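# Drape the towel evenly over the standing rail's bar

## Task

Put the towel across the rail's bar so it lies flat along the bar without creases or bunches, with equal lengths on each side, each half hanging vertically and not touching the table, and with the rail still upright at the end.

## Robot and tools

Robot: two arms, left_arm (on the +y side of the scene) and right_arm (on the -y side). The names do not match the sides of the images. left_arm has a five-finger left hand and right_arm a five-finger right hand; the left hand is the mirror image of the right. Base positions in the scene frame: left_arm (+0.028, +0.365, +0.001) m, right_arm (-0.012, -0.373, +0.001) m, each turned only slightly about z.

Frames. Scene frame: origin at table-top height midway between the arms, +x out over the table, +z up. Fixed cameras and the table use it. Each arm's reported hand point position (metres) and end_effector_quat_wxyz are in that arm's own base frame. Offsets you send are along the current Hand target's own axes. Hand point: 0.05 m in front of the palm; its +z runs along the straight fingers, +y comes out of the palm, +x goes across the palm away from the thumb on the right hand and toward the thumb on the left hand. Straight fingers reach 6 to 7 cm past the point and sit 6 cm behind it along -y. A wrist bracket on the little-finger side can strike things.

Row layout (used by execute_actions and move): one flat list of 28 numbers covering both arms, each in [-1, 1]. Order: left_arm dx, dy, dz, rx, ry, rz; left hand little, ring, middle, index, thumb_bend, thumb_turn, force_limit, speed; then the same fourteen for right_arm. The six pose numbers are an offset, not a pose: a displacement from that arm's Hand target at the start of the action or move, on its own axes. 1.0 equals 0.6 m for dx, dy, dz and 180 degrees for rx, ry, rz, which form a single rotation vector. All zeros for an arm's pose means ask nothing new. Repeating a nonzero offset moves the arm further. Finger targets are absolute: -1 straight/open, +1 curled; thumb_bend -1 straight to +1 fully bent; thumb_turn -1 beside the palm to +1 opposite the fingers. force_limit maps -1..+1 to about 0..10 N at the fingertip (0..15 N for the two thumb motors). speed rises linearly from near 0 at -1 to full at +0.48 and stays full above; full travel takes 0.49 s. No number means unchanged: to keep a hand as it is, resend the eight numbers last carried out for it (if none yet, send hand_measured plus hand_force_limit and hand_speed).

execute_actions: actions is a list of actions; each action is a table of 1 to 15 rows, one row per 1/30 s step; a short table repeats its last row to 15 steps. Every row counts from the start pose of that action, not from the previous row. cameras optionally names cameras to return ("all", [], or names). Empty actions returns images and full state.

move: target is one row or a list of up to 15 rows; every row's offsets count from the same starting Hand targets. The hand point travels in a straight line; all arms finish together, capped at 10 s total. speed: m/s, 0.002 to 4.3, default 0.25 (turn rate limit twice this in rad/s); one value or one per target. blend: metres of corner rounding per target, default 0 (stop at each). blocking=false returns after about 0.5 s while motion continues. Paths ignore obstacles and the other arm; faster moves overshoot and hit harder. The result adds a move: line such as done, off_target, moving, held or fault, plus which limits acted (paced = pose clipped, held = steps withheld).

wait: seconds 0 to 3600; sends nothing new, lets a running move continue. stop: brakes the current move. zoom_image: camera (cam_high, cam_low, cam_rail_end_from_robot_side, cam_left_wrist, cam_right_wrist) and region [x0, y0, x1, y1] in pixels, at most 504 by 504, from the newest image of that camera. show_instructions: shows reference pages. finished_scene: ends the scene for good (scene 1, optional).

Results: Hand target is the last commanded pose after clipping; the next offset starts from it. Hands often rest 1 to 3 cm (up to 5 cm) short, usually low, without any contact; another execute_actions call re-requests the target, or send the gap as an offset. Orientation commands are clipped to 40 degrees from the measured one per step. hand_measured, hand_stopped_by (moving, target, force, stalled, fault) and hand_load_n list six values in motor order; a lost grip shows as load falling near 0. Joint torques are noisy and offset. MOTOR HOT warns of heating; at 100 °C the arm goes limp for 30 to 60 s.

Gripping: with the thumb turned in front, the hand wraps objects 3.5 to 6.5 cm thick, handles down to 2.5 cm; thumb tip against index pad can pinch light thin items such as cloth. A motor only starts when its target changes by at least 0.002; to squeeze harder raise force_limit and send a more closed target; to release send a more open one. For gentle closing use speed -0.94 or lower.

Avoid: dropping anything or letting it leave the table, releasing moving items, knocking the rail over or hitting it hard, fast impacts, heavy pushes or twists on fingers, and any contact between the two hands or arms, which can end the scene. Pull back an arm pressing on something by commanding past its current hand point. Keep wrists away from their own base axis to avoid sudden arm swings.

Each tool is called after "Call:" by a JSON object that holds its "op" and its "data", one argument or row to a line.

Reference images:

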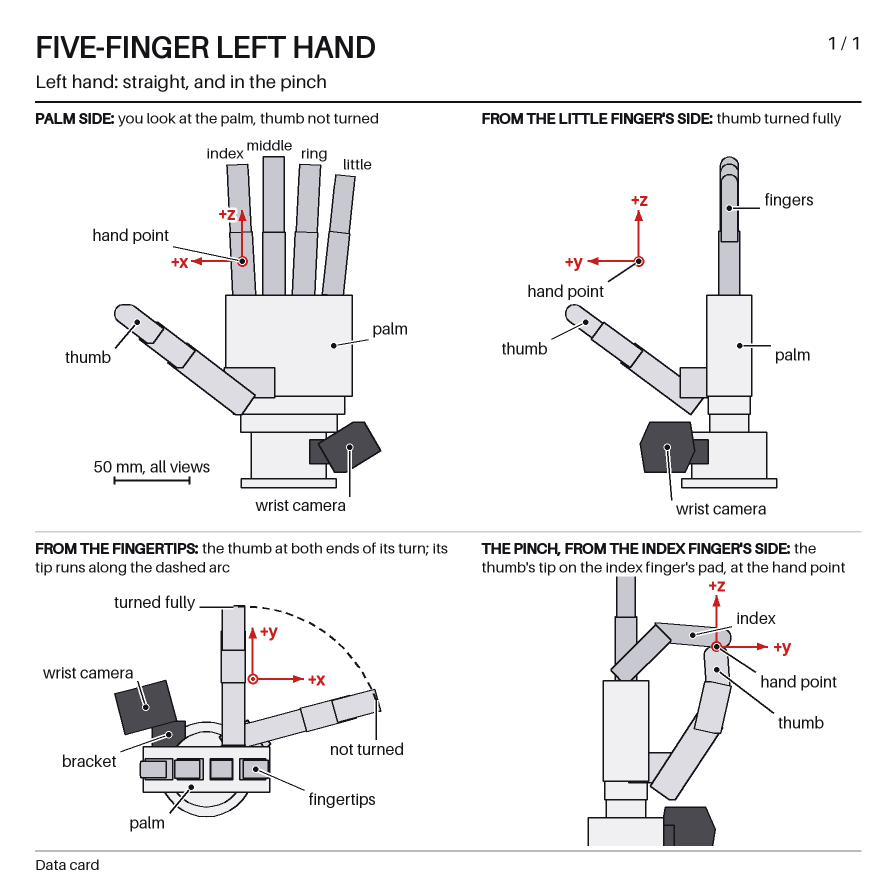

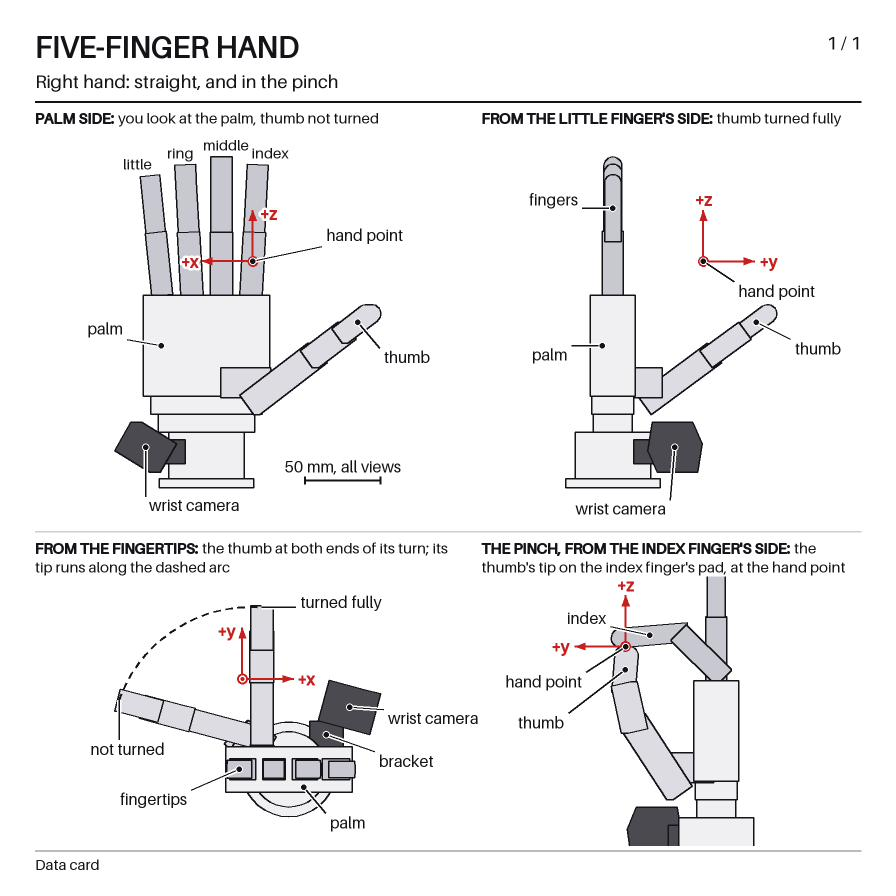

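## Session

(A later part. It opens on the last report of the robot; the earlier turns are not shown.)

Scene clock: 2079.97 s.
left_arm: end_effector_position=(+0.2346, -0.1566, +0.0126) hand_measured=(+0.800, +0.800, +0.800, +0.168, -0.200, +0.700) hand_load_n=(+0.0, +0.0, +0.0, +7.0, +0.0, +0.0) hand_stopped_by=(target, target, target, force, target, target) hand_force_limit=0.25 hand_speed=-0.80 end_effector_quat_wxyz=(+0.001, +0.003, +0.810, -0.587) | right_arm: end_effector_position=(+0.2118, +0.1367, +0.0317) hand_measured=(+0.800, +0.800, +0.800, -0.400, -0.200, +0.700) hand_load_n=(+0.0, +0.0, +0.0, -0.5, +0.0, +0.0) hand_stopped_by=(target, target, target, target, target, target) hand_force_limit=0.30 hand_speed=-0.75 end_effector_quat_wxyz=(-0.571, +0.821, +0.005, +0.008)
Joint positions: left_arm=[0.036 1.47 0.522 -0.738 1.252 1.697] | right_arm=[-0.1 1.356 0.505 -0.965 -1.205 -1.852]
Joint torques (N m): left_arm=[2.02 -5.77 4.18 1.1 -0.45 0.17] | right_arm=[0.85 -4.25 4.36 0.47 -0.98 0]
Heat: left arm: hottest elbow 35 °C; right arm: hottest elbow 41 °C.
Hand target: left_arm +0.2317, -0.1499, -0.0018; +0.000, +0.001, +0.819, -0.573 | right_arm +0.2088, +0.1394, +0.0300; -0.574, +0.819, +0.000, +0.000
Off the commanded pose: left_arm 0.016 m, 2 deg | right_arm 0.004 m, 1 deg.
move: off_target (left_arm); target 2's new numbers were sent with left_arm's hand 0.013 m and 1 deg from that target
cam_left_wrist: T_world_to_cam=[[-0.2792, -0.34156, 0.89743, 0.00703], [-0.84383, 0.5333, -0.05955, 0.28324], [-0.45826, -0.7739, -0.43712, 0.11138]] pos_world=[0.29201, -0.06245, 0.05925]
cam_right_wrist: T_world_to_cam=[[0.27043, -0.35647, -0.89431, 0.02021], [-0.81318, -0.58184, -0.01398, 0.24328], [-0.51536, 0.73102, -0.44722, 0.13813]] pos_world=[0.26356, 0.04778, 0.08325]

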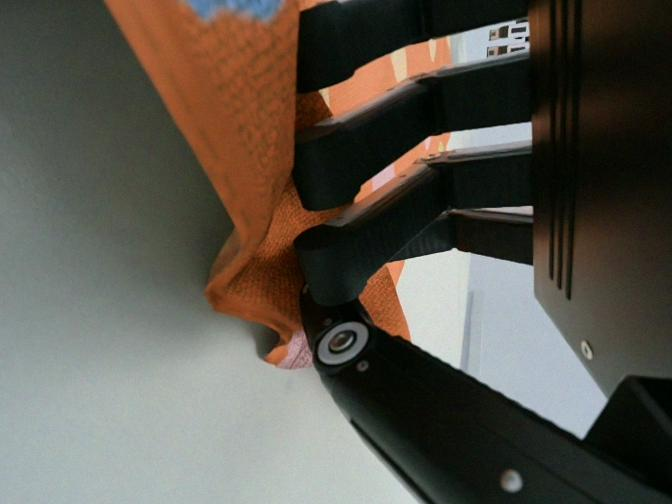

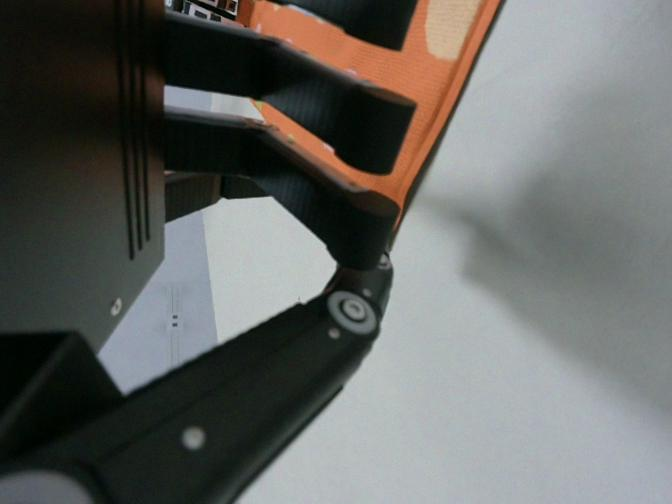

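Call:
{"op": "execute_actions", "data": {
  "actions": [
    [[0,-0.0094,-0.0034,0,0,0,0.8,0.8,0.8,0.43,-0.2,0.7,0.5,-0.8,0,-0.03,-0.011,0,0,0,0.8,0.8,0.8,-0.4,-0.2,0.7,0.3,-0.75]],
    [[0,-0.006,-0.0022,0,0,0,0.8,0.8,0.8,0.45,-0.2,0.7,0.55,-0.75,0,0,0,0,0,0,0.8,0.8,0.8,-0.4,-0.2,0.7,0.3,-0.75]],
    [[0,-0.006,-0.0022,0,0,0,0.8,0.8,0.8,0.46,-0.2,0.7,0.55,-0.75,0,0,0,0,0,0,0.8,0.8,0.8,-0.4,-0.2,0.7,0.3,-0.75]],
    [[0,-0.006,-0.0022,0,0,0,0.8,0.8,0.8,0.47,-0.2,0.7,0.55,-0.75,0,0,0,0,0,0,0.8,0.8,0.8,-0.4,-0.2,0.7,0.3,-0.75]],
    [[0,0,0,0,0,0,0.8,0.8,0.8,0.49,-0.2,0.7,0.55,-0.75,0,0,0,0,0,0,0.8,0.8,0.8,-0.4,-0.2,0.7,0.3,-0.75]]
  ],
  "cameras": ["cam_left_wrist","cam_right_wrist","cam_high"]
}}

Scene clock: 2086.93 s.
left_arm: end_effector_position=(+0.2303, -0.1537, +0.0168) hand_measured=(+0.800, +0.800, +0.800, +0.220, -0.200, +0.700) hand_load_n=(+0.0, +0.0, +0.0, +10.0, +1.5, -1.0) hand_stopped_by=(target, target, target, force, target, target) hand_force_limit=0.55 hand_speed=-0.75 end_effector_quat_wxyz=(-0.003, +0.002, +0.817, -0.577) | right_arm: end_effector_position=(+0.2032, +0.1381, +0.0419) hand_measured=(+0.800, +0.800, +0.800, -0.400, -0.200, +0.700) hand_load_n=(+0.0, +0.0, +0.0, +0.0, +0.0, +0.0) hand_stopped_by=(target, target, target, target, target, target) hand_force_limit=0.30 hand_speed=-0.75 end_effector_quat_wxyz=(-0.573, +0.820, -0.002, -0.003)
Joint positions: left_arm=[0.036 1.439 0.522 -0.776 1.228 1.698] | right_arm=[-0.098 1.32 0.505 -1.023 -1.206 -1.848]
Joint torques (N m): left_arm=[1.61 -7.59 5.53 -0.17 0.5 0.14] | right_arm=[0.73 -5.77 6.19 -0.34 -0.93 -0.03]
Heat: left arm: hottest elbow 35 °C; right arm: hottest elbow 40 °C.
Hand target: left_arm +0.2317, -0.1499, +0.0158; +0.000, +0.001, +0.819, -0.573 | right_arm +0.2088, +0.1393, +0.0492; -0.573, +0.819, +0.000, +0.000
Off the commanded pose: left_arm 0.004 m, 1 deg | right_arm 0.009 m, 0 deg.
cam_left_wrist: T_world_to_cam=[[-0.27405, -0.36203, 0.89097, -0.00113], [-0.84251, 0.53712, -0.04089, 0.27829], [-0.46376, -0.76186, -0.45221, 0.11682]] pos_world=[0.28833, -0.06088, 0.06522]
cam_right_wrist: T_world_to_cam=[[0.24633, -0.35362, -0.90237, 0.037], [-0.81297, -0.58228, 0.00625, 0.23638], [-0.52764, 0.73206, -0.43091, 0.13886]] pos_world=[0.25632, 0.04907, 0.09175]
Images, in order (width x height): cam_high 672x504, cam_left_wrist 672x504, cam_right_wrist 672x504.

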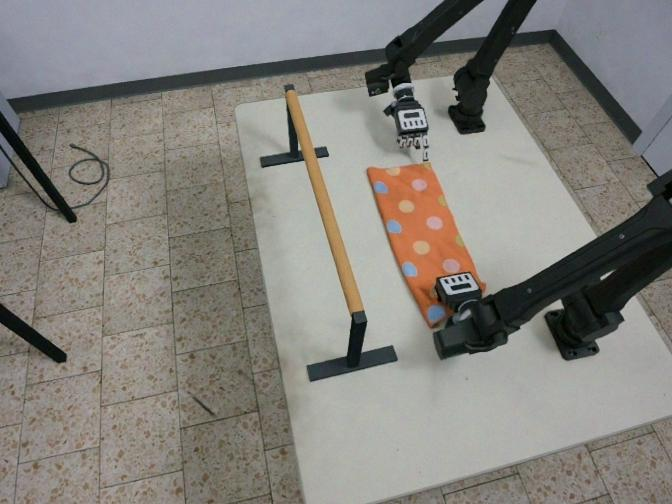

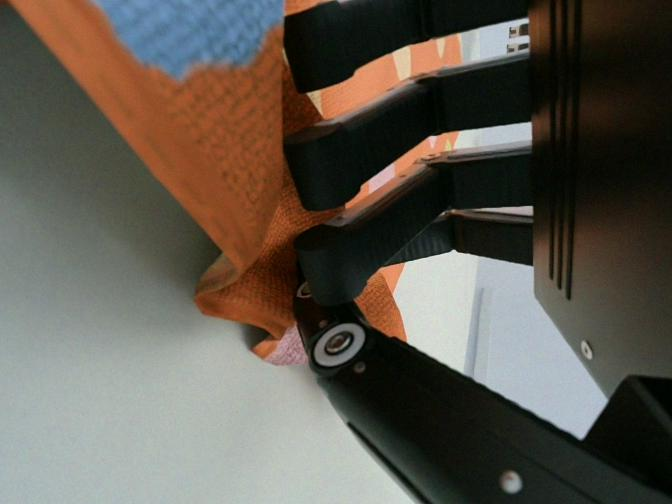

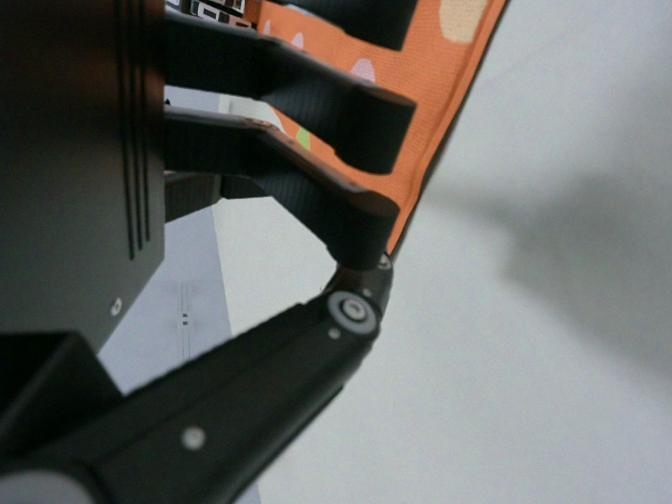

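Call:
{"op": "move", "data": {
  "target": [0,0,0,0,0,0,0.8,0.8,0.8,0.49,-0.2,0.7,0.55,-0.75,-0.0233,0.0058,0.057,0,0,0,0.8,0.8,0.8,-0.4,-0.2,0.7,0.3,-0.75],
  "speed": 0.06,
  "cameras": ["cam_right_wrist","cam_high"]
}}

Scene clock: 2092.40 s.
left_arm: end_effector_position=(+0.2303, -0.1537, +0.0168) hand_measured=(+0.800, +0.800, +0.800, +0.220, -0.200, +0.700) hand_load_n=(+0.0, +0.0, +0.0, +10.0, +1.5, -1.0) hand_stopped_by=(target, target, target, force, target, target) hand_force_limit=0.55 hand_speed=-0.75 end_effector_quat_wxyz=(-0.003, +0.002, +0.817, -0.577) | right_arm: end_effector_position=(+0.1953, +0.1691, +0.0325) hand_measured=(+0.800, +0.800, +0.800, -0.400, -0.200, +0.700) hand_load_n=(+0.0, +0.0, +0.0, +0.0, +0.0, +0.0) hand_stopped_by=(target, target, target, target, target, target) hand_force_limit=0.30 hand_speed=-0.75 end_effector_quat_wxyz=(-0.575, +0.818, -0.003, -0.003)
Joint positions: left_arm=[0.036 1.439 0.522 -0.776 1.228 1.698] | right_arm=[0.032 1.242 0.41 -0.658 -1.223 -1.476]
Joint torques (N m): left_arm=[2.02 -7.12 5.65 -0.12 0.49 0.15] | right_arm=[0.97 -5.42 4.77 1.17 -0.64 0]
Heat: left arm: hottest elbow 34 °C; right arm: hottest elbow 40 °C.
Hand target: left_arm +0.2317, -0.1499, +0.0158; +0.000, +0.001, +0.819, -0.573 | right_arm +0.1949, +0.1703, +0.0343; -0.574, +0.819, +0.000, +0.000
Off the commanded pose: left_arm 0.004 m, 1 deg | right_arm 0.002 m, 0 deg.
move: done
cam_right_wrist: T_world_to_cam=[[0.24636, -0.34904, -0.90415, 0.04072], [-0.81309, -0.58213, 0.00318, 0.24815], [-0.52744, 0.73437, -0.42721, 0.10745]] pos_world=[0.24841, 0.07976, 0.08194]
Images, in order (width x height): cam_high 672x504, cam_right_wrist 672x504.

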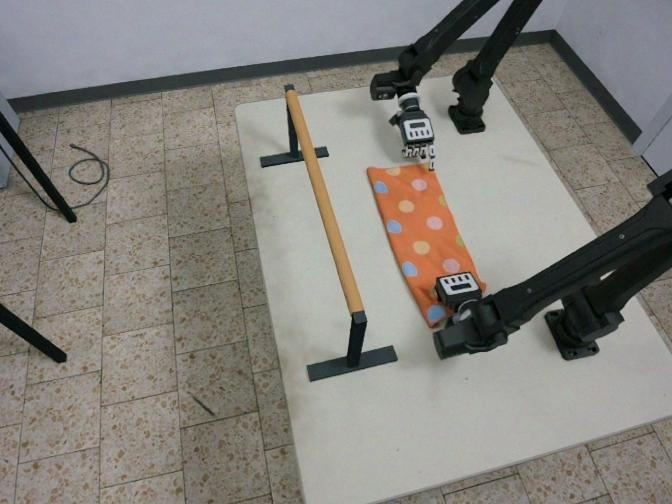

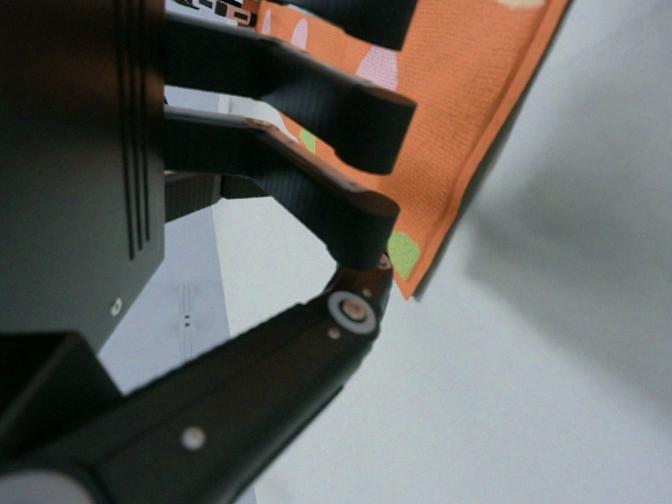

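Call:
{"op": "move", "data": {
  "target": [
    [0,0,0,0,0,0,0.8,0.8,0.8,0.49,-0.2,0.7,0.55,-0.75,-0.0067,0.0546,0.0324,0,0,0,0.8,0.8,0.8,-0.4,-0.2,0.7,0.3,-0.75],
    [0,0,0,0,0,0,0.8,0.8,0.8,0.49,-0.2,0.7,0.55,-0.75,-0.0067,0.0546,0.0324,0,0,0,0.8,0.8,0.8,0.4,-0.2,0.7,0.25,-0.8]
  ],
  "speed": [0.04,0.04],
  "cameras": ["cam_right_wrist"]
}}

Call:
{"op": "execute_actions", "data": {
  "actions": [
    [[0,0,0,0,0,0,0.8,0.8,0.8,0.49,-0.2,0.7,0.55,-0.75,0,-0.0094,-0.0034,0,0,0,0.8,0.8,0.8,0.43,-0.2,0.7,0.5,-0.8]],
    [[0,0,0,0,0,0,0.8,0.8,0.8,0.49,-0.2,0.7,0.55,-0.75,0,-0.006,-0.0022,0,0,0,0.8,0.8,0.8,0.45,-0.2,0.7,0.55,-0.75]],
    [[0,0,0,0,0,0,0.8,0.8,0.8,0.49,-0.2,0.7,0.55,-0.75,0,-0.006,-0.0022,0,0,0,0.8,0.8,0.8,0.46,-0.2,0.7,0.55,-0.75]],
    [[0,0,0,0,0,0,0.8,0.8,0.8,0.49,-0.2,0.7,0.55,-0.75,0,-0.006,-0.0022,0,0,0,0.8,0.8,0.8,0.47,-0.2,0.7,0.55,-0.75]],
    [[0,0,0,0,0,0,0.8,0.8,0.8,0.49,-0.2,0.7,0.55,-0.75,0,0,0,0,0,0,0.8,0.8,0.8,0.49,-0.2,0.7,0.55,-0.75]]
  ],
  "cameras": ["cam_left_wrist","cam_right_wrist","cam_high"]
}}

Scene clock: 2102.87 s.
left_arm: end_effector_position=(+0.2300, -0.1537, +0.0169) hand_measured=(+0.800, +0.800, +0.800, +0.220, -0.200, +0.700) hand_load_n=(+0.0, +0.0, +0.0, +11.0, +2.0, -0.5) hand_stopped_by=(target, target, target, force, target, target) hand_force_limit=0.55 hand_speed=-0.75 end_effector_quat_wxyz=(-0.003, +0.001, +0.817, -0.577) | right_arm: end_effector_position=(+0.1967, +0.1810, +0.0094) hand_measured=(+0.800, +0.800, +0.800, +0.114, -0.200, +0.700) hand_load_n=(+0.0, +0.0, +0.0, +5.5, +0.0, -0.5) hand_stopped_by=(target, target, target, force, target, target) hand_force_limit=0.25 hand_speed=-0.80 end_effector_quat_wxyz=(-0.586, +0.810, +0.008, +0.007)
Joint positions: left_arm=[0.036 1.439 0.522 -0.777 1.228 1.698] | right_arm=[0.071 1.318 0.354 -0.391 -1.244 -1.366]
Joint torques (N m): left_arm=[1.73 -7.47 5.59 -0.32 0.47 0.18] | right_arm=[0.32 -2.49 3.51 1.29 0.46 -0.16]
Heat: left arm: hottest elbow 34 °C; right arm: hottest elbow 39 °C.
Hand target: left_arm +0.2317, -0.1499, +0.0157; +0.000, +0.001, +0.819, -0.573 | right_arm +0.1907, +0.1774, -0.0033; -0.574, +0.819, +0.000, +0.000
Off the commanded pose: left_arm 0.004 m, 1 deg | right_arm 0.014 m, 2 deg.
move: off_target (right_arm); target 2's new numbers were sent with right_arm's hand 0.013 m and 1 deg from that target
cam_right_wrist: T_world_to_cam=[[0.27439, -0.32251, -0.90592, 0.01329], [-0.80917, -0.58645, -0.03631, 0.25667], [-0.51957, 0.74301, -0.42188, 0.08628]] pos_world=[0.24887, 0.0907, 0.05776]

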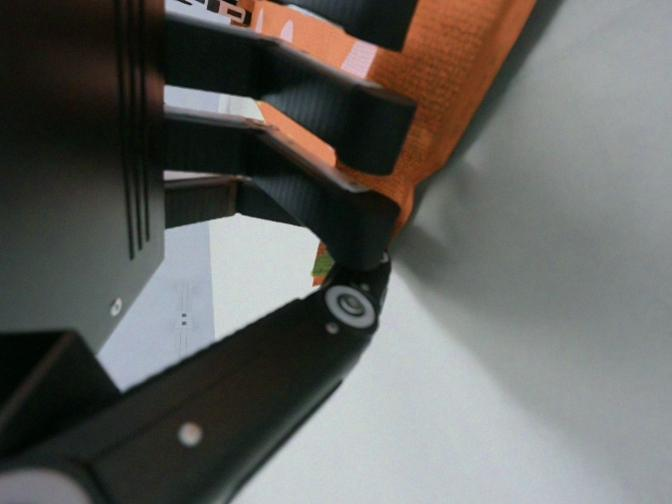

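Scene clock: 2105.57 s.
left_arm: end_effector_position=(+0.2300, -0.1538, +0.0170) hand_measured=(+0.800, +0.800, +0.800, +0.220, -0.200, +0.700) hand_load_n=(+0.0, +0.0, +0.0, +11.0, +2.0, -0.5) hand_stopped_by=(target, target, target, force, target, target) hand_force_limit=0.55 hand_speed=-0.75 end_effector_quat_wxyz=(-0.003, +0.001, +0.816, -0.578) | right_arm: end_effector_position=(+0.1897, +0.1785, +0.0129) hand_measured=(+0.800, +0.800, +0.800, +0.234, -0.200, +0.700) hand_load_n=(+0.0, +0.0, +0.0, +9.5, +3.0, -1.0) hand_stopped_by=(target, target, target, force, target, target) hand_force_limit=0.55 hand_speed=-0.75 end_effector_quat_wxyz=(-0.578, +0.816, -0.001, -0.003)
Joint positions: left_arm=[0.036 1.439 0.522 -0.777 1.229 1.698] | right_arm=[0.071 1.284 0.354 -0.452 -1.226 -1.365]
Joint torques (N m): left_arm=[1.85 -7.47 5.67 -0.03 0.45 0.16] | right_arm=[0.44 -5.07 4.9 0.27 -0.29 -0.14]
Heat: left arm: hottest elbow 34 °C; right arm: hottest elbow 39 °C.
Hand target: left_arm +0.2317, -0.1499, +0.0158; +0.000, +0.001, +0.819, -0.573 | right_arm +0.1908, +0.1774, +0.0143; -0.574, +0.819, +0.000, +0.000
Off the commanded pose: left_arm 0.004 m, 1 deg | right_arm 0.002 m, 1 deg.
cam_left_wrist: T_world_to_cam=[[-0.27264, -0.36137, 0.89167, -0.00172], [-0.84264, 0.537, -0.04002, 0.27815], [-0.46436, -0.76226, -0.45091, 0.11676]] pos_world=[0.28813, -0.06098, 0.06531]
cam_right_wrist: T_world_to_cam=[[0.24965, -0.34137, -0.90617, 0.02564], [-0.81176, -0.58398, -0.00364, 0.24935], [-0.52794, 0.7365, -0.4229, 0.08884]] pos_world=[0.24291, 0.08894, 0.06172]
Images, in order (width x height): cam_high 672x504, cam_left_wrist 672x504, cam_right_wrist 672x504.

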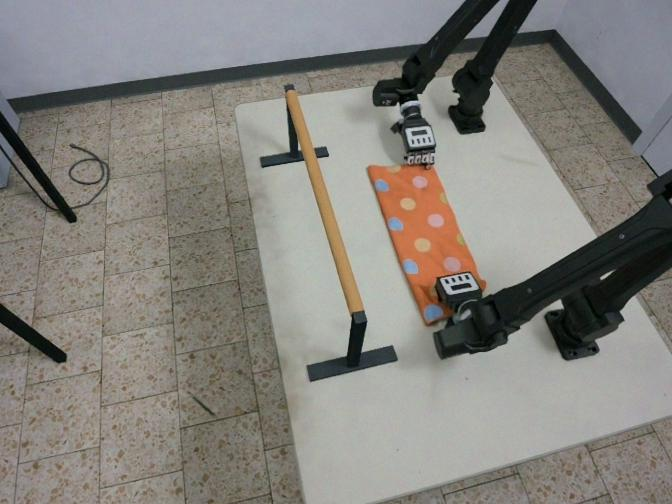

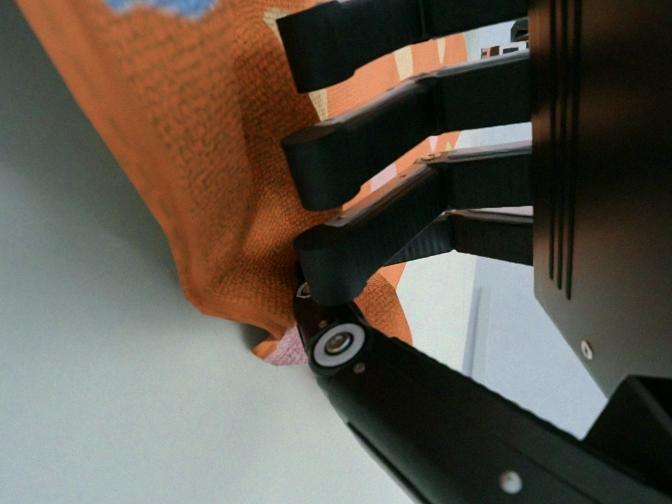

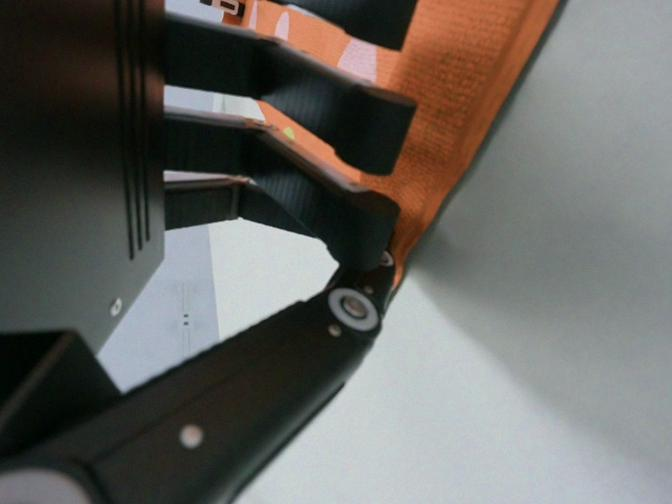

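Call:
{"op": "move", "data": {
  "target": [-0.24,-0.3628,-0.1488,0,0,0,0.8,0.8,0.8,0.49,-0.2,0.7,0.55,-0.75,0.3367,-0.3815,-0.1605,0,0,0,0.8,0.8,0.8,0.49,-0.2,0.7,0.55,-0.75],
  "speed": 0.08,
  "cameras": ["all"]
}}

Scene clock: 2118.00 s.
left_arm: end_effector_position=(+0.3627, -0.1489, +0.2465) hand_measured=(+0.800, +0.800, +0.800, +0.220, -0.200, +0.700) hand_load_n=(+0.0, +0.0, +0.0, +10.5, +4.0, -0.5) hand_stopped_by=(target, target, target, force, target, target) hand_force_limit=0.55 hand_speed=-0.75 end_effector_quat_wxyz=(-0.012, -0.002, +0.816, -0.578) | right_arm: end_effector_position=(+0.3740, +0.1737, +0.2487) hand_measured=(+0.800, +0.800, +0.800, +0.234, -0.200, +0.700) hand_load_n=(+0.0, +0.0, +0.0, +9.5, +3.5, -0.5) hand_stopped_by=(target, target, target, force, target, target) hand_force_limit=0.55 hand_speed=-0.75 end_effector_quat_wxyz=(-0.575, +0.818, -0.010, -0.025)
Joint positions: left_arm=[0.036 1.427 1.23 -1.527 1.228 1.71] | right_arm=[0.03 1.438 1.249 -1.389 -1.226 -1.522]
Joint torques (N m): left_arm=[2.2 -9.52 11.77 -0.27 0.42 0.17] | right_arm=[-1.32 -9.11 11.55 0.13 -0.58 -0.31]
Heat: left arm: hottest elbow 34 °C; right arm: hottest elbow 39 °C.
Hand target: left_arm +0.3752, -0.1408, +0.2511; +0.000, +0.001, +0.819, -0.573 | right_arm +0.3929, +0.1652, +0.2623; -0.573, +0.819, +0.000, +0.000
Off the commanded pose: left_arm 0.016 m, 2 deg | right_arm 0.025 m, 3 deg.
move: off_target (left_arm, right_arm)
cam_left_wrist: T_world_to_cam=[[-0.25826, -0.35943, 0.89672, -0.17447], [-0.84085, 0.54068, -0.02545, 0.39275], [-0.47569, -0.76058, -0.44186, 0.28777]] pos_world=[0.42207, -0.05618, 0.2936]
cam_right_wrist: T_world_to_cam=[[0.2105, -0.34558, -0.91447, 0.2091], [-0.80404, -0.59329, 0.03912, 0.38519], [-0.55607, 0.72703, -0.40275, 0.29646]] pos_world=[0.43054, 0.08526, 0.29554]

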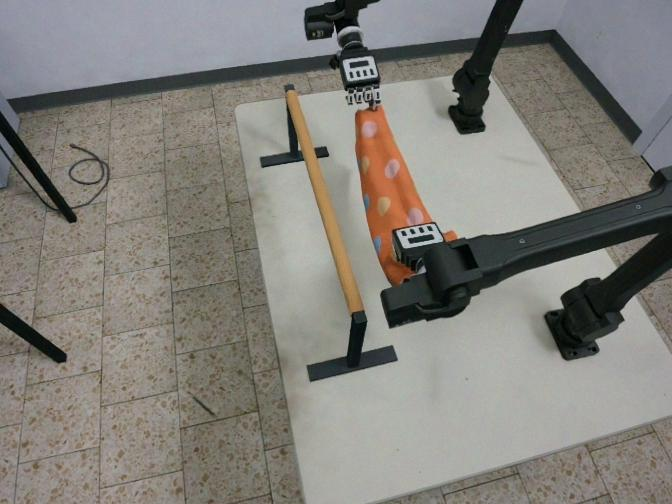

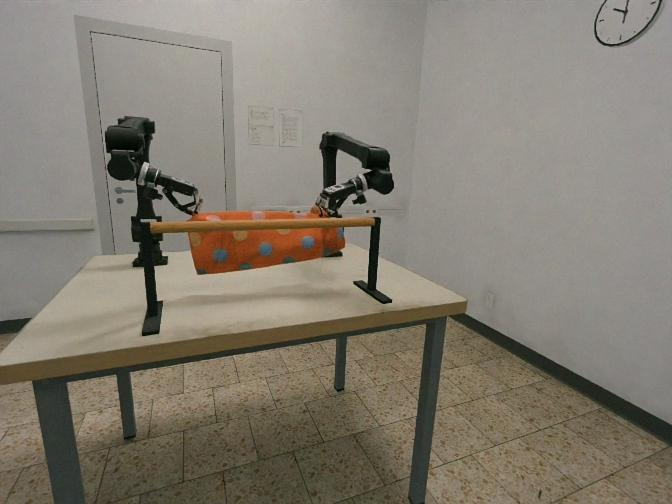

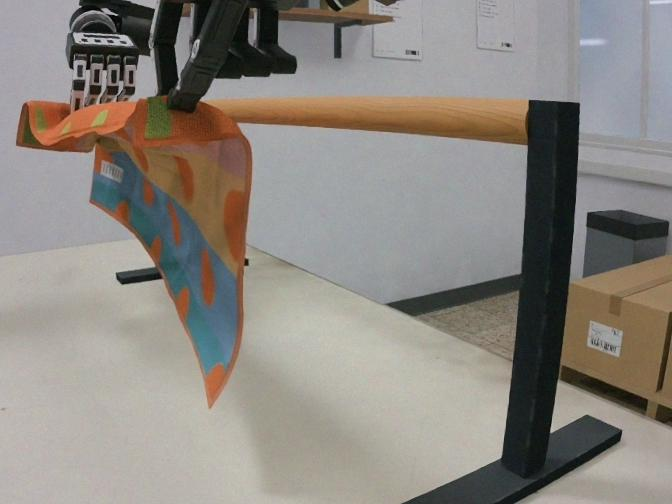

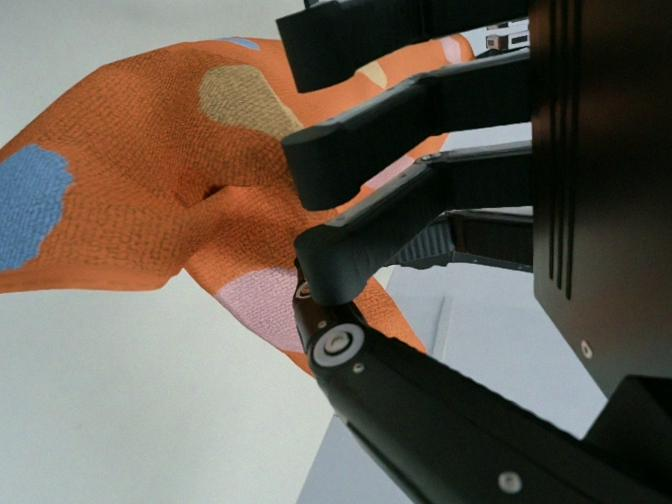

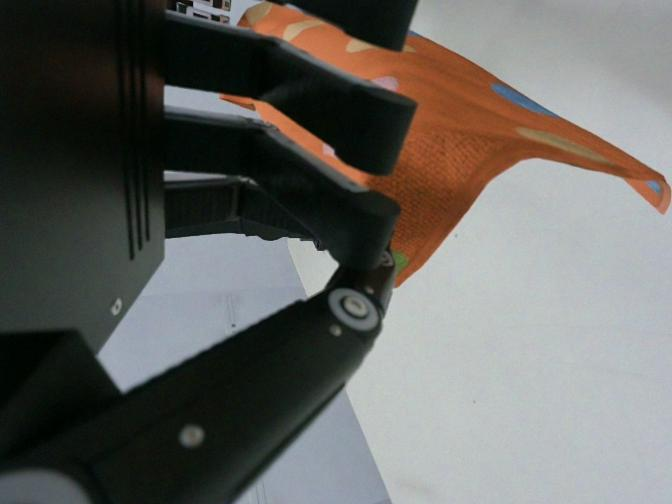

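Call:
{"op": "move", "data": {
  "target": [
    [0.0083,0.064,0.0237,0,0,0,0.8,0.8,0.8,0.49,-0.2,0.7,0.55,-0.75,-0.0033,0.0705,0.0257,0,0,0,0.8,0.8,0.8,0.49,-0.2,0.7,0.55,-0.75],
    [0.075,0.0993,0.0395,0,0,0,0.8,0.8,0.8,0.49,-0.2,0.7,0.55,-0.75,-0.07,0.1068,0.0378,0,0,0,0.8,0.8,0.8,0.49,-0.2,0.7,0.55,-0.75],
    [0.175,0.1478,0.0615,0,0,0,0.8,0.8,0.8,0.49,-0.2,0.7,0.55,-0.75,-0.17,0.1607,0.056,0,0,0,0.8,0.8,0.8,0.49,-0.2,0.7,0.55,-0.75],
    [0.2417,0.2095,0.087,0,0,0,0.8,0.8,0.8,0.49,-0.2,0.7,0.55,-0.75,-0.2367,0.2283,0.0795,0,0,0,0.8,0.8,0.8,0.49,-0.2,0.7,0.55,-0.75],
    [0.28,0.2795,0.1143,0,0,0,0.8,0.8,0.8,0.49,-0.2,0.7,0.55,-0.75,-0.275,0.299,0.1047,0,0,0,0.8,0.8,0.8,0.49,-0.2,0.7,0.55,-0.75],
    [0.2917,0.3577,0.1433,0,0,0,0.8,0.8,0.8,0.49,-0.2,0.7,0.55,-0.75,-0.2867,0.3805,0.1342,0,0,0,0.8,0.8,0.8,0.49,-0.2,0.7,0.55,-0.75]
  ],
  "speed": 0.07,
  "blend": [0.01,0.02,0.02,0.02,0.02,0],
  "cameras": ["all"]
}}

Scene clock: 2134.20 s.
left_arm: end_effector_position=(+0.2028, -0.1530, +0.0320) hand_measured=(+0.800, +0.800, +0.800, +0.220, -0.200, +0.700) hand_load_n=(+0.0, +0.0, -0.5, +9.5, +1.5, +0.0) hand_stopped_by=(target, target, target, force, target, target) hand_force_limit=0.55 hand_speed=-0.75 end_effector_quat_wxyz=(-0.001, +0.004, +0.813, -0.582) | right_arm: end_effector_position=(+0.2197, +0.1643, +0.0236) hand_measured=(+0.800, +0.800, +0.800, +0.236, -0.200, +0.700) hand_load_n=(+0.0, +0.0, +0.0, +0.0, +0.0, +0.0) hand_stopped_by=(target, target, target, force, target, target) hand_force_limit=0.55 hand_speed=-0.75 end_effector_quat_wxyz=(-0.574, +0.819, -0.002, -0.004)
Joint positions: left_arm=[0.05 1.33 0.469 -0.87 1.238 1.744] | right_arm=[0.01 1.358 0.476 -0.674 -1.224 -1.546]
Joint torques (N m): left_arm=[2.26 -4.07 4.51 1.31 0.01 0.14] | right_arm=[-0.09 -4.66 4.55 1.02 -0.69 -0.24]
Heat: left arm: hottest elbow 35 °C; right arm: hottest elbow 42 °C.
Hand target: left_arm +0.2006, -0.1478, +0.0197; +0.000, +0.001, +0.819, -0.573 | right_arm +0.2209, +0.1627, +0.0203; -0.574, +0.819, +0.000, +0.000
Off the commanded pose: left_arm 0.014 m, 1 deg | right_arm 0.004 m, 1 deg.
move: off_target (left_arm)
cam_left_wrist: T_world_to_cam=[[-0.27953, -0.35175, 0.89338, -0.01941], [-0.84192, 0.53709, -0.05196, 0.25562], [-0.46155, -0.76668, -0.44628, 0.11015]] pos_world=[0.26062, -0.05967, 0.07978]
cam_right_wrist: T_world_to_cam=[[0.24651, -0.34917, -0.90405, 0.02495], [-0.81168, -0.58408, 0.00426, 0.26528], [-0.52953, 0.73275, -0.4274, 0.12077]] pos_world=[0.27312, 0.07516, 0.07304]

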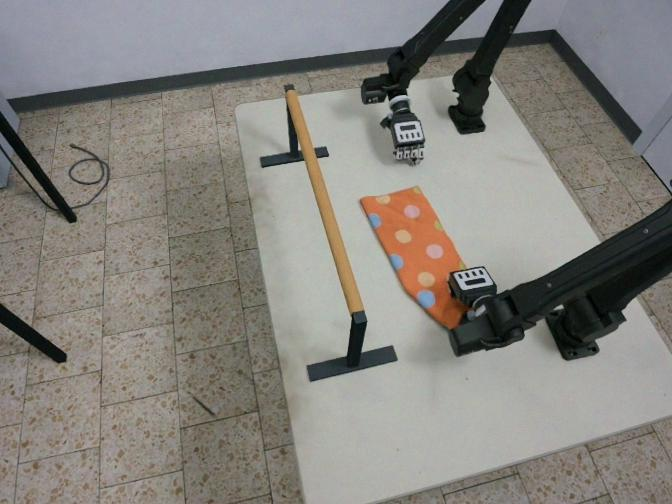

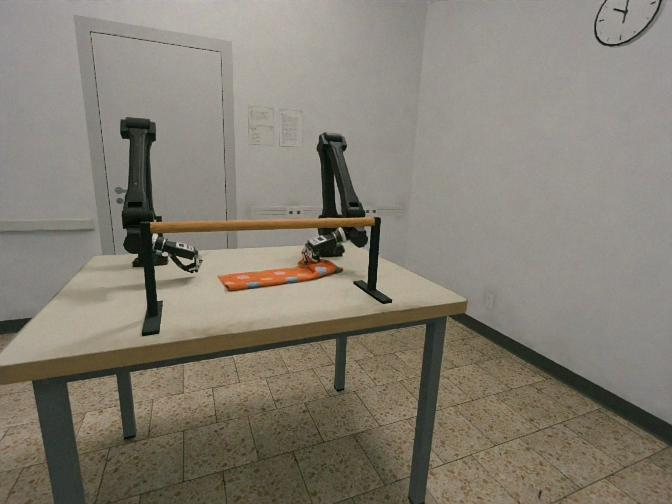

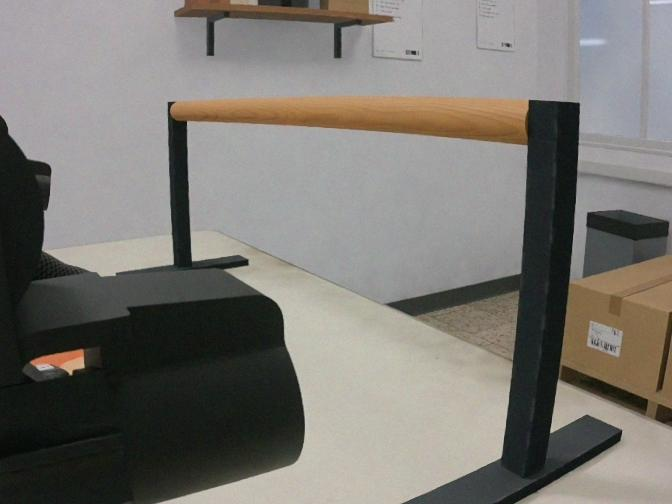

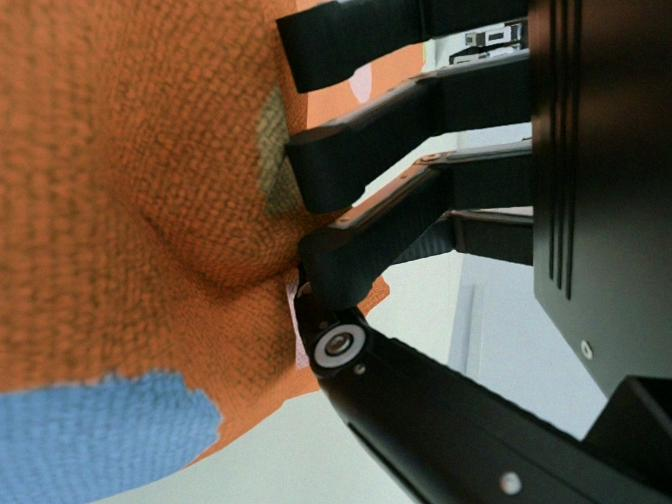

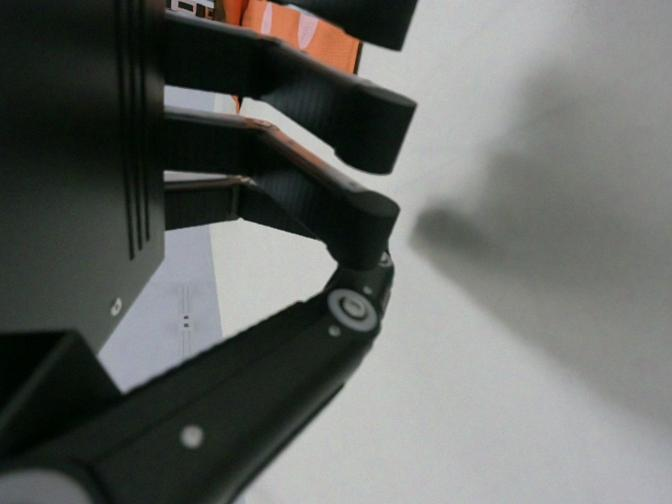

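Call:
{"op": "zoom_image", "data": {
  "camera": "cam_high",
  "region": [330, 160, 510, 360]
}}

Call:
{"op": "zoom_image", "data": {
  "camera": "cam_low",
  "region": [200, 230, 380, 310]
}}

Scaled by 2.520 from the camera's image (finer frame: 960x720).

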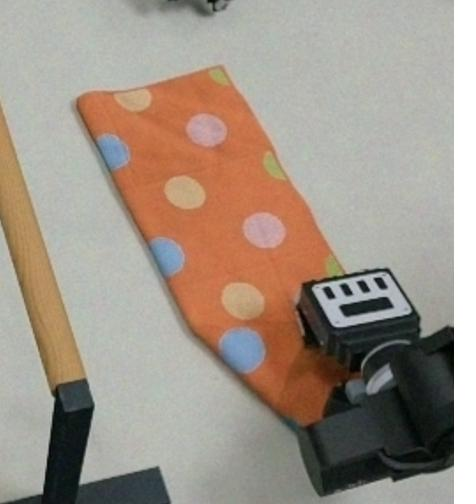

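Scaled by 2.800 from the camera's image (finer frame: 960x720).

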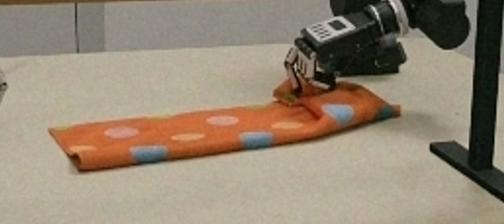

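Call:
{"op": "move", "data": {
  "target": [
    [0,0.0157,0.0057,0,0,0,0.8,0.8,0.8,0.49,-0.2,0.7,0.55,-0.75,0,0,0,0,0,0,0.8,0.8,0.8,-0.4,-0.2,0.7,0.3,-0.75],
    [0,0.0157,0.0057,0,0,0,0.8,0.8,0.8,-0.4,-0.2,0.7,0.3,-0.75,0,0,0,0,0,0,0.8,0.8,0.8,-0.4,-0.2,0.7,0.3,-0.75],
    [0,-0.11,-0.04,0,0,0,0.8,0.8,0.8,-0.4,-0.2,0.7,0.3,-0.75,0,-0.1,-0.0364,0,0,0,0.8,0.8,0.8,-0.4,-0.2,0.7,0.3,-0.75],
    [-0.0567,-0.2,0.05,0,0,0,0.8,0.8,0.8,-0.4,-0.2,0.7,0.3,-0.75,0,-0.1,-0.0364,0,0,0,0.8,0.8,0.8,-0.4,-0.2,0.7,0.3,-0.75]
  ],
  "speed": [0.04,0.04,0.08,0.12],
  "cameras": ["all"]
}}

Call:
{"op": "zoom_image", "data": {
  "camera": "cam_high",
  "region": [330, 160, 510, 360]
}}

Scene clock: 2166.77 s.
left_arm: end_effector_position=(+0.2350, -0.2136, +0.1205) hand_measured=(+0.800, +0.800, +0.800, -0.400, -0.200, +0.700) hand_load_n=(+0.0, +0.0, +0.0, +0.0, +0.0, +0.0) hand_stopped_by=(target, target, target, target, target, target) hand_force_limit=0.30 hand_speed=-0.75 end_effector_quat_wxyz=(-0.001, -0.004, +0.819, -0.573) | right_arm: end_effector_position=(+0.2023, +0.1641, +0.0711) hand_measured=(+0.800, +0.800, +0.800, -0.400, -0.200, +0.700) hand_load_n=(+0.0, +0.0, +0.0, +0.0, +0.0, +0.0) hand_stopped_by=(target, target, target, target, target, target) hand_force_limit=0.30 hand_speed=-0.75 end_effector_quat_wxyz=(-0.574, +0.818, -0.014, -0.022)
Joint positions: left_arm=[-0.19 1.081 0.567 -0.572 1.173 1.044] | right_arm=[0.01 1.195 0.51 -0.914 -1.224 -1.546]
Joint torques (N m): left_arm=[-0.62 -5.95 8.65 1.68 0.63 -0.11] | right_arm=[0.15 -5.07 9.03 0.02 -0.68 -0.22]
Heat: left arm: hottest elbow 33 °C; right arm: hottest elbow 39 °C.
Hand target: left_arm +0.2343, -0.2172, +0.1222; +0.000, +0.001, +0.819, -0.573 | right_arm +0.2209, +0.1627, +0.0842; -0.574, +0.819, +0.000, +0.000
Off the commanded pose: left_arm 0.004 m, 1 deg | right_arm 0.023 m, 3 deg.
move: off_target (right_arm); target 2's new numbers were sent with left_arm's hand 0.020 m and 2 deg from that target
cam_left_wrist: T_world_to_cam=[[-0.26601, -0.37379, 0.88855, -0.11808], [-0.84892, 0.52753, -0.03223, 0.31714], [-0.45669, -0.76288, -0.45765, 0.11909]] pos_world=[0.2922, -0.12059, 0.16964]
cam_right_wrist: T_world_to_cam=[[0.20808, -0.34952, -0.91353, 0.08063], [-0.81072, -0.58415, 0.03883, 0.24819], [-0.54721, 0.73254, -0.40491, 0.13392]] pos_world=[0.25771, 0.07506, 0.11825]

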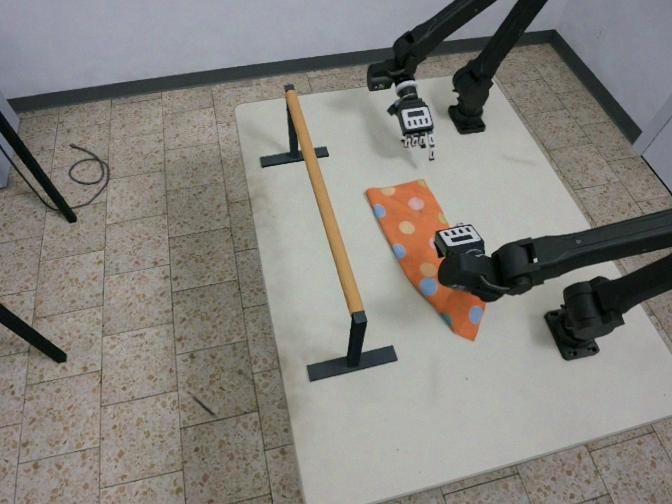

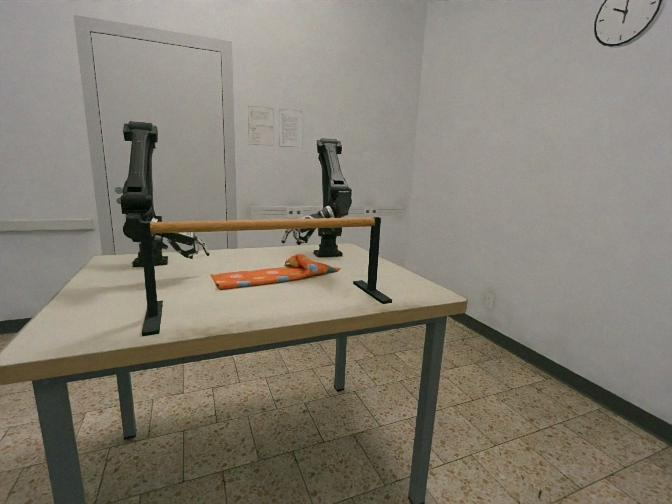

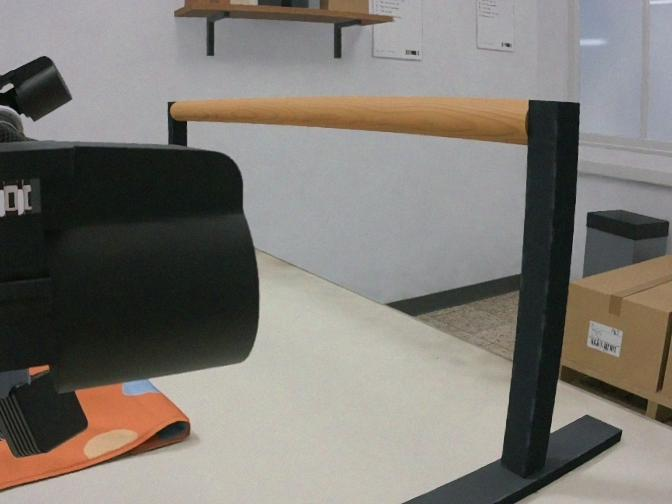

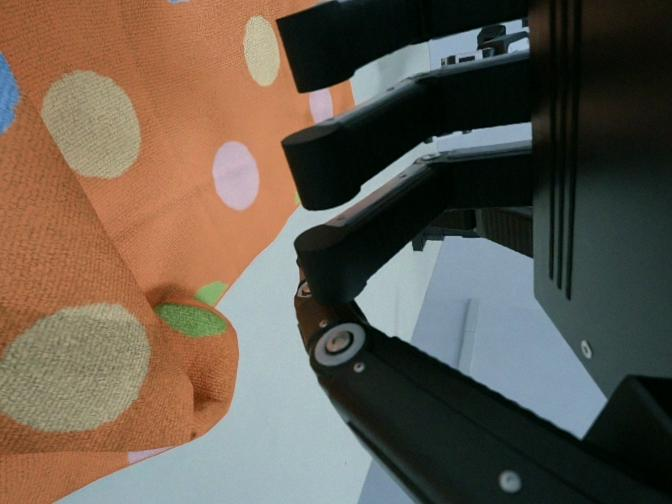

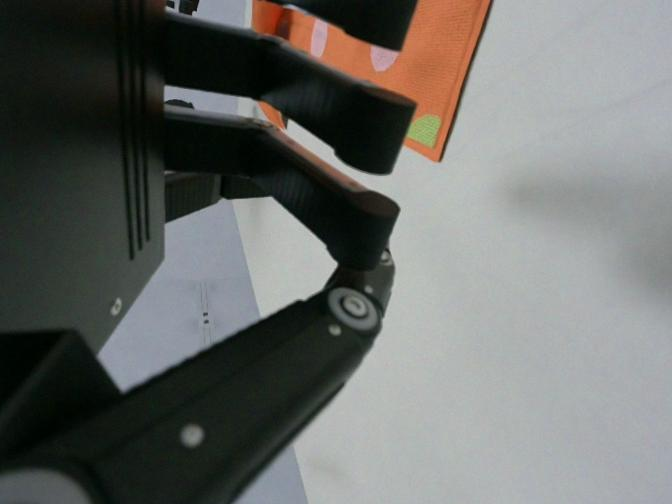

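Scaled by 2.520 from the camera's image (finer frame: 960x720).

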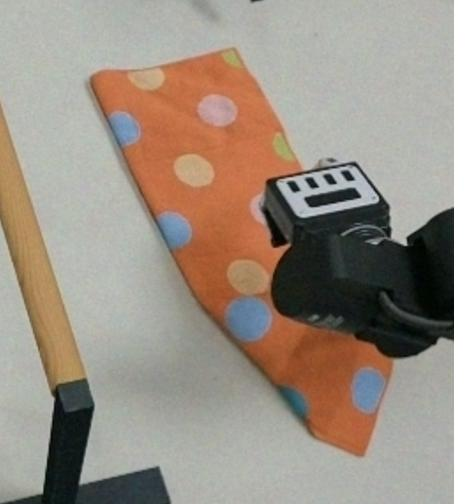

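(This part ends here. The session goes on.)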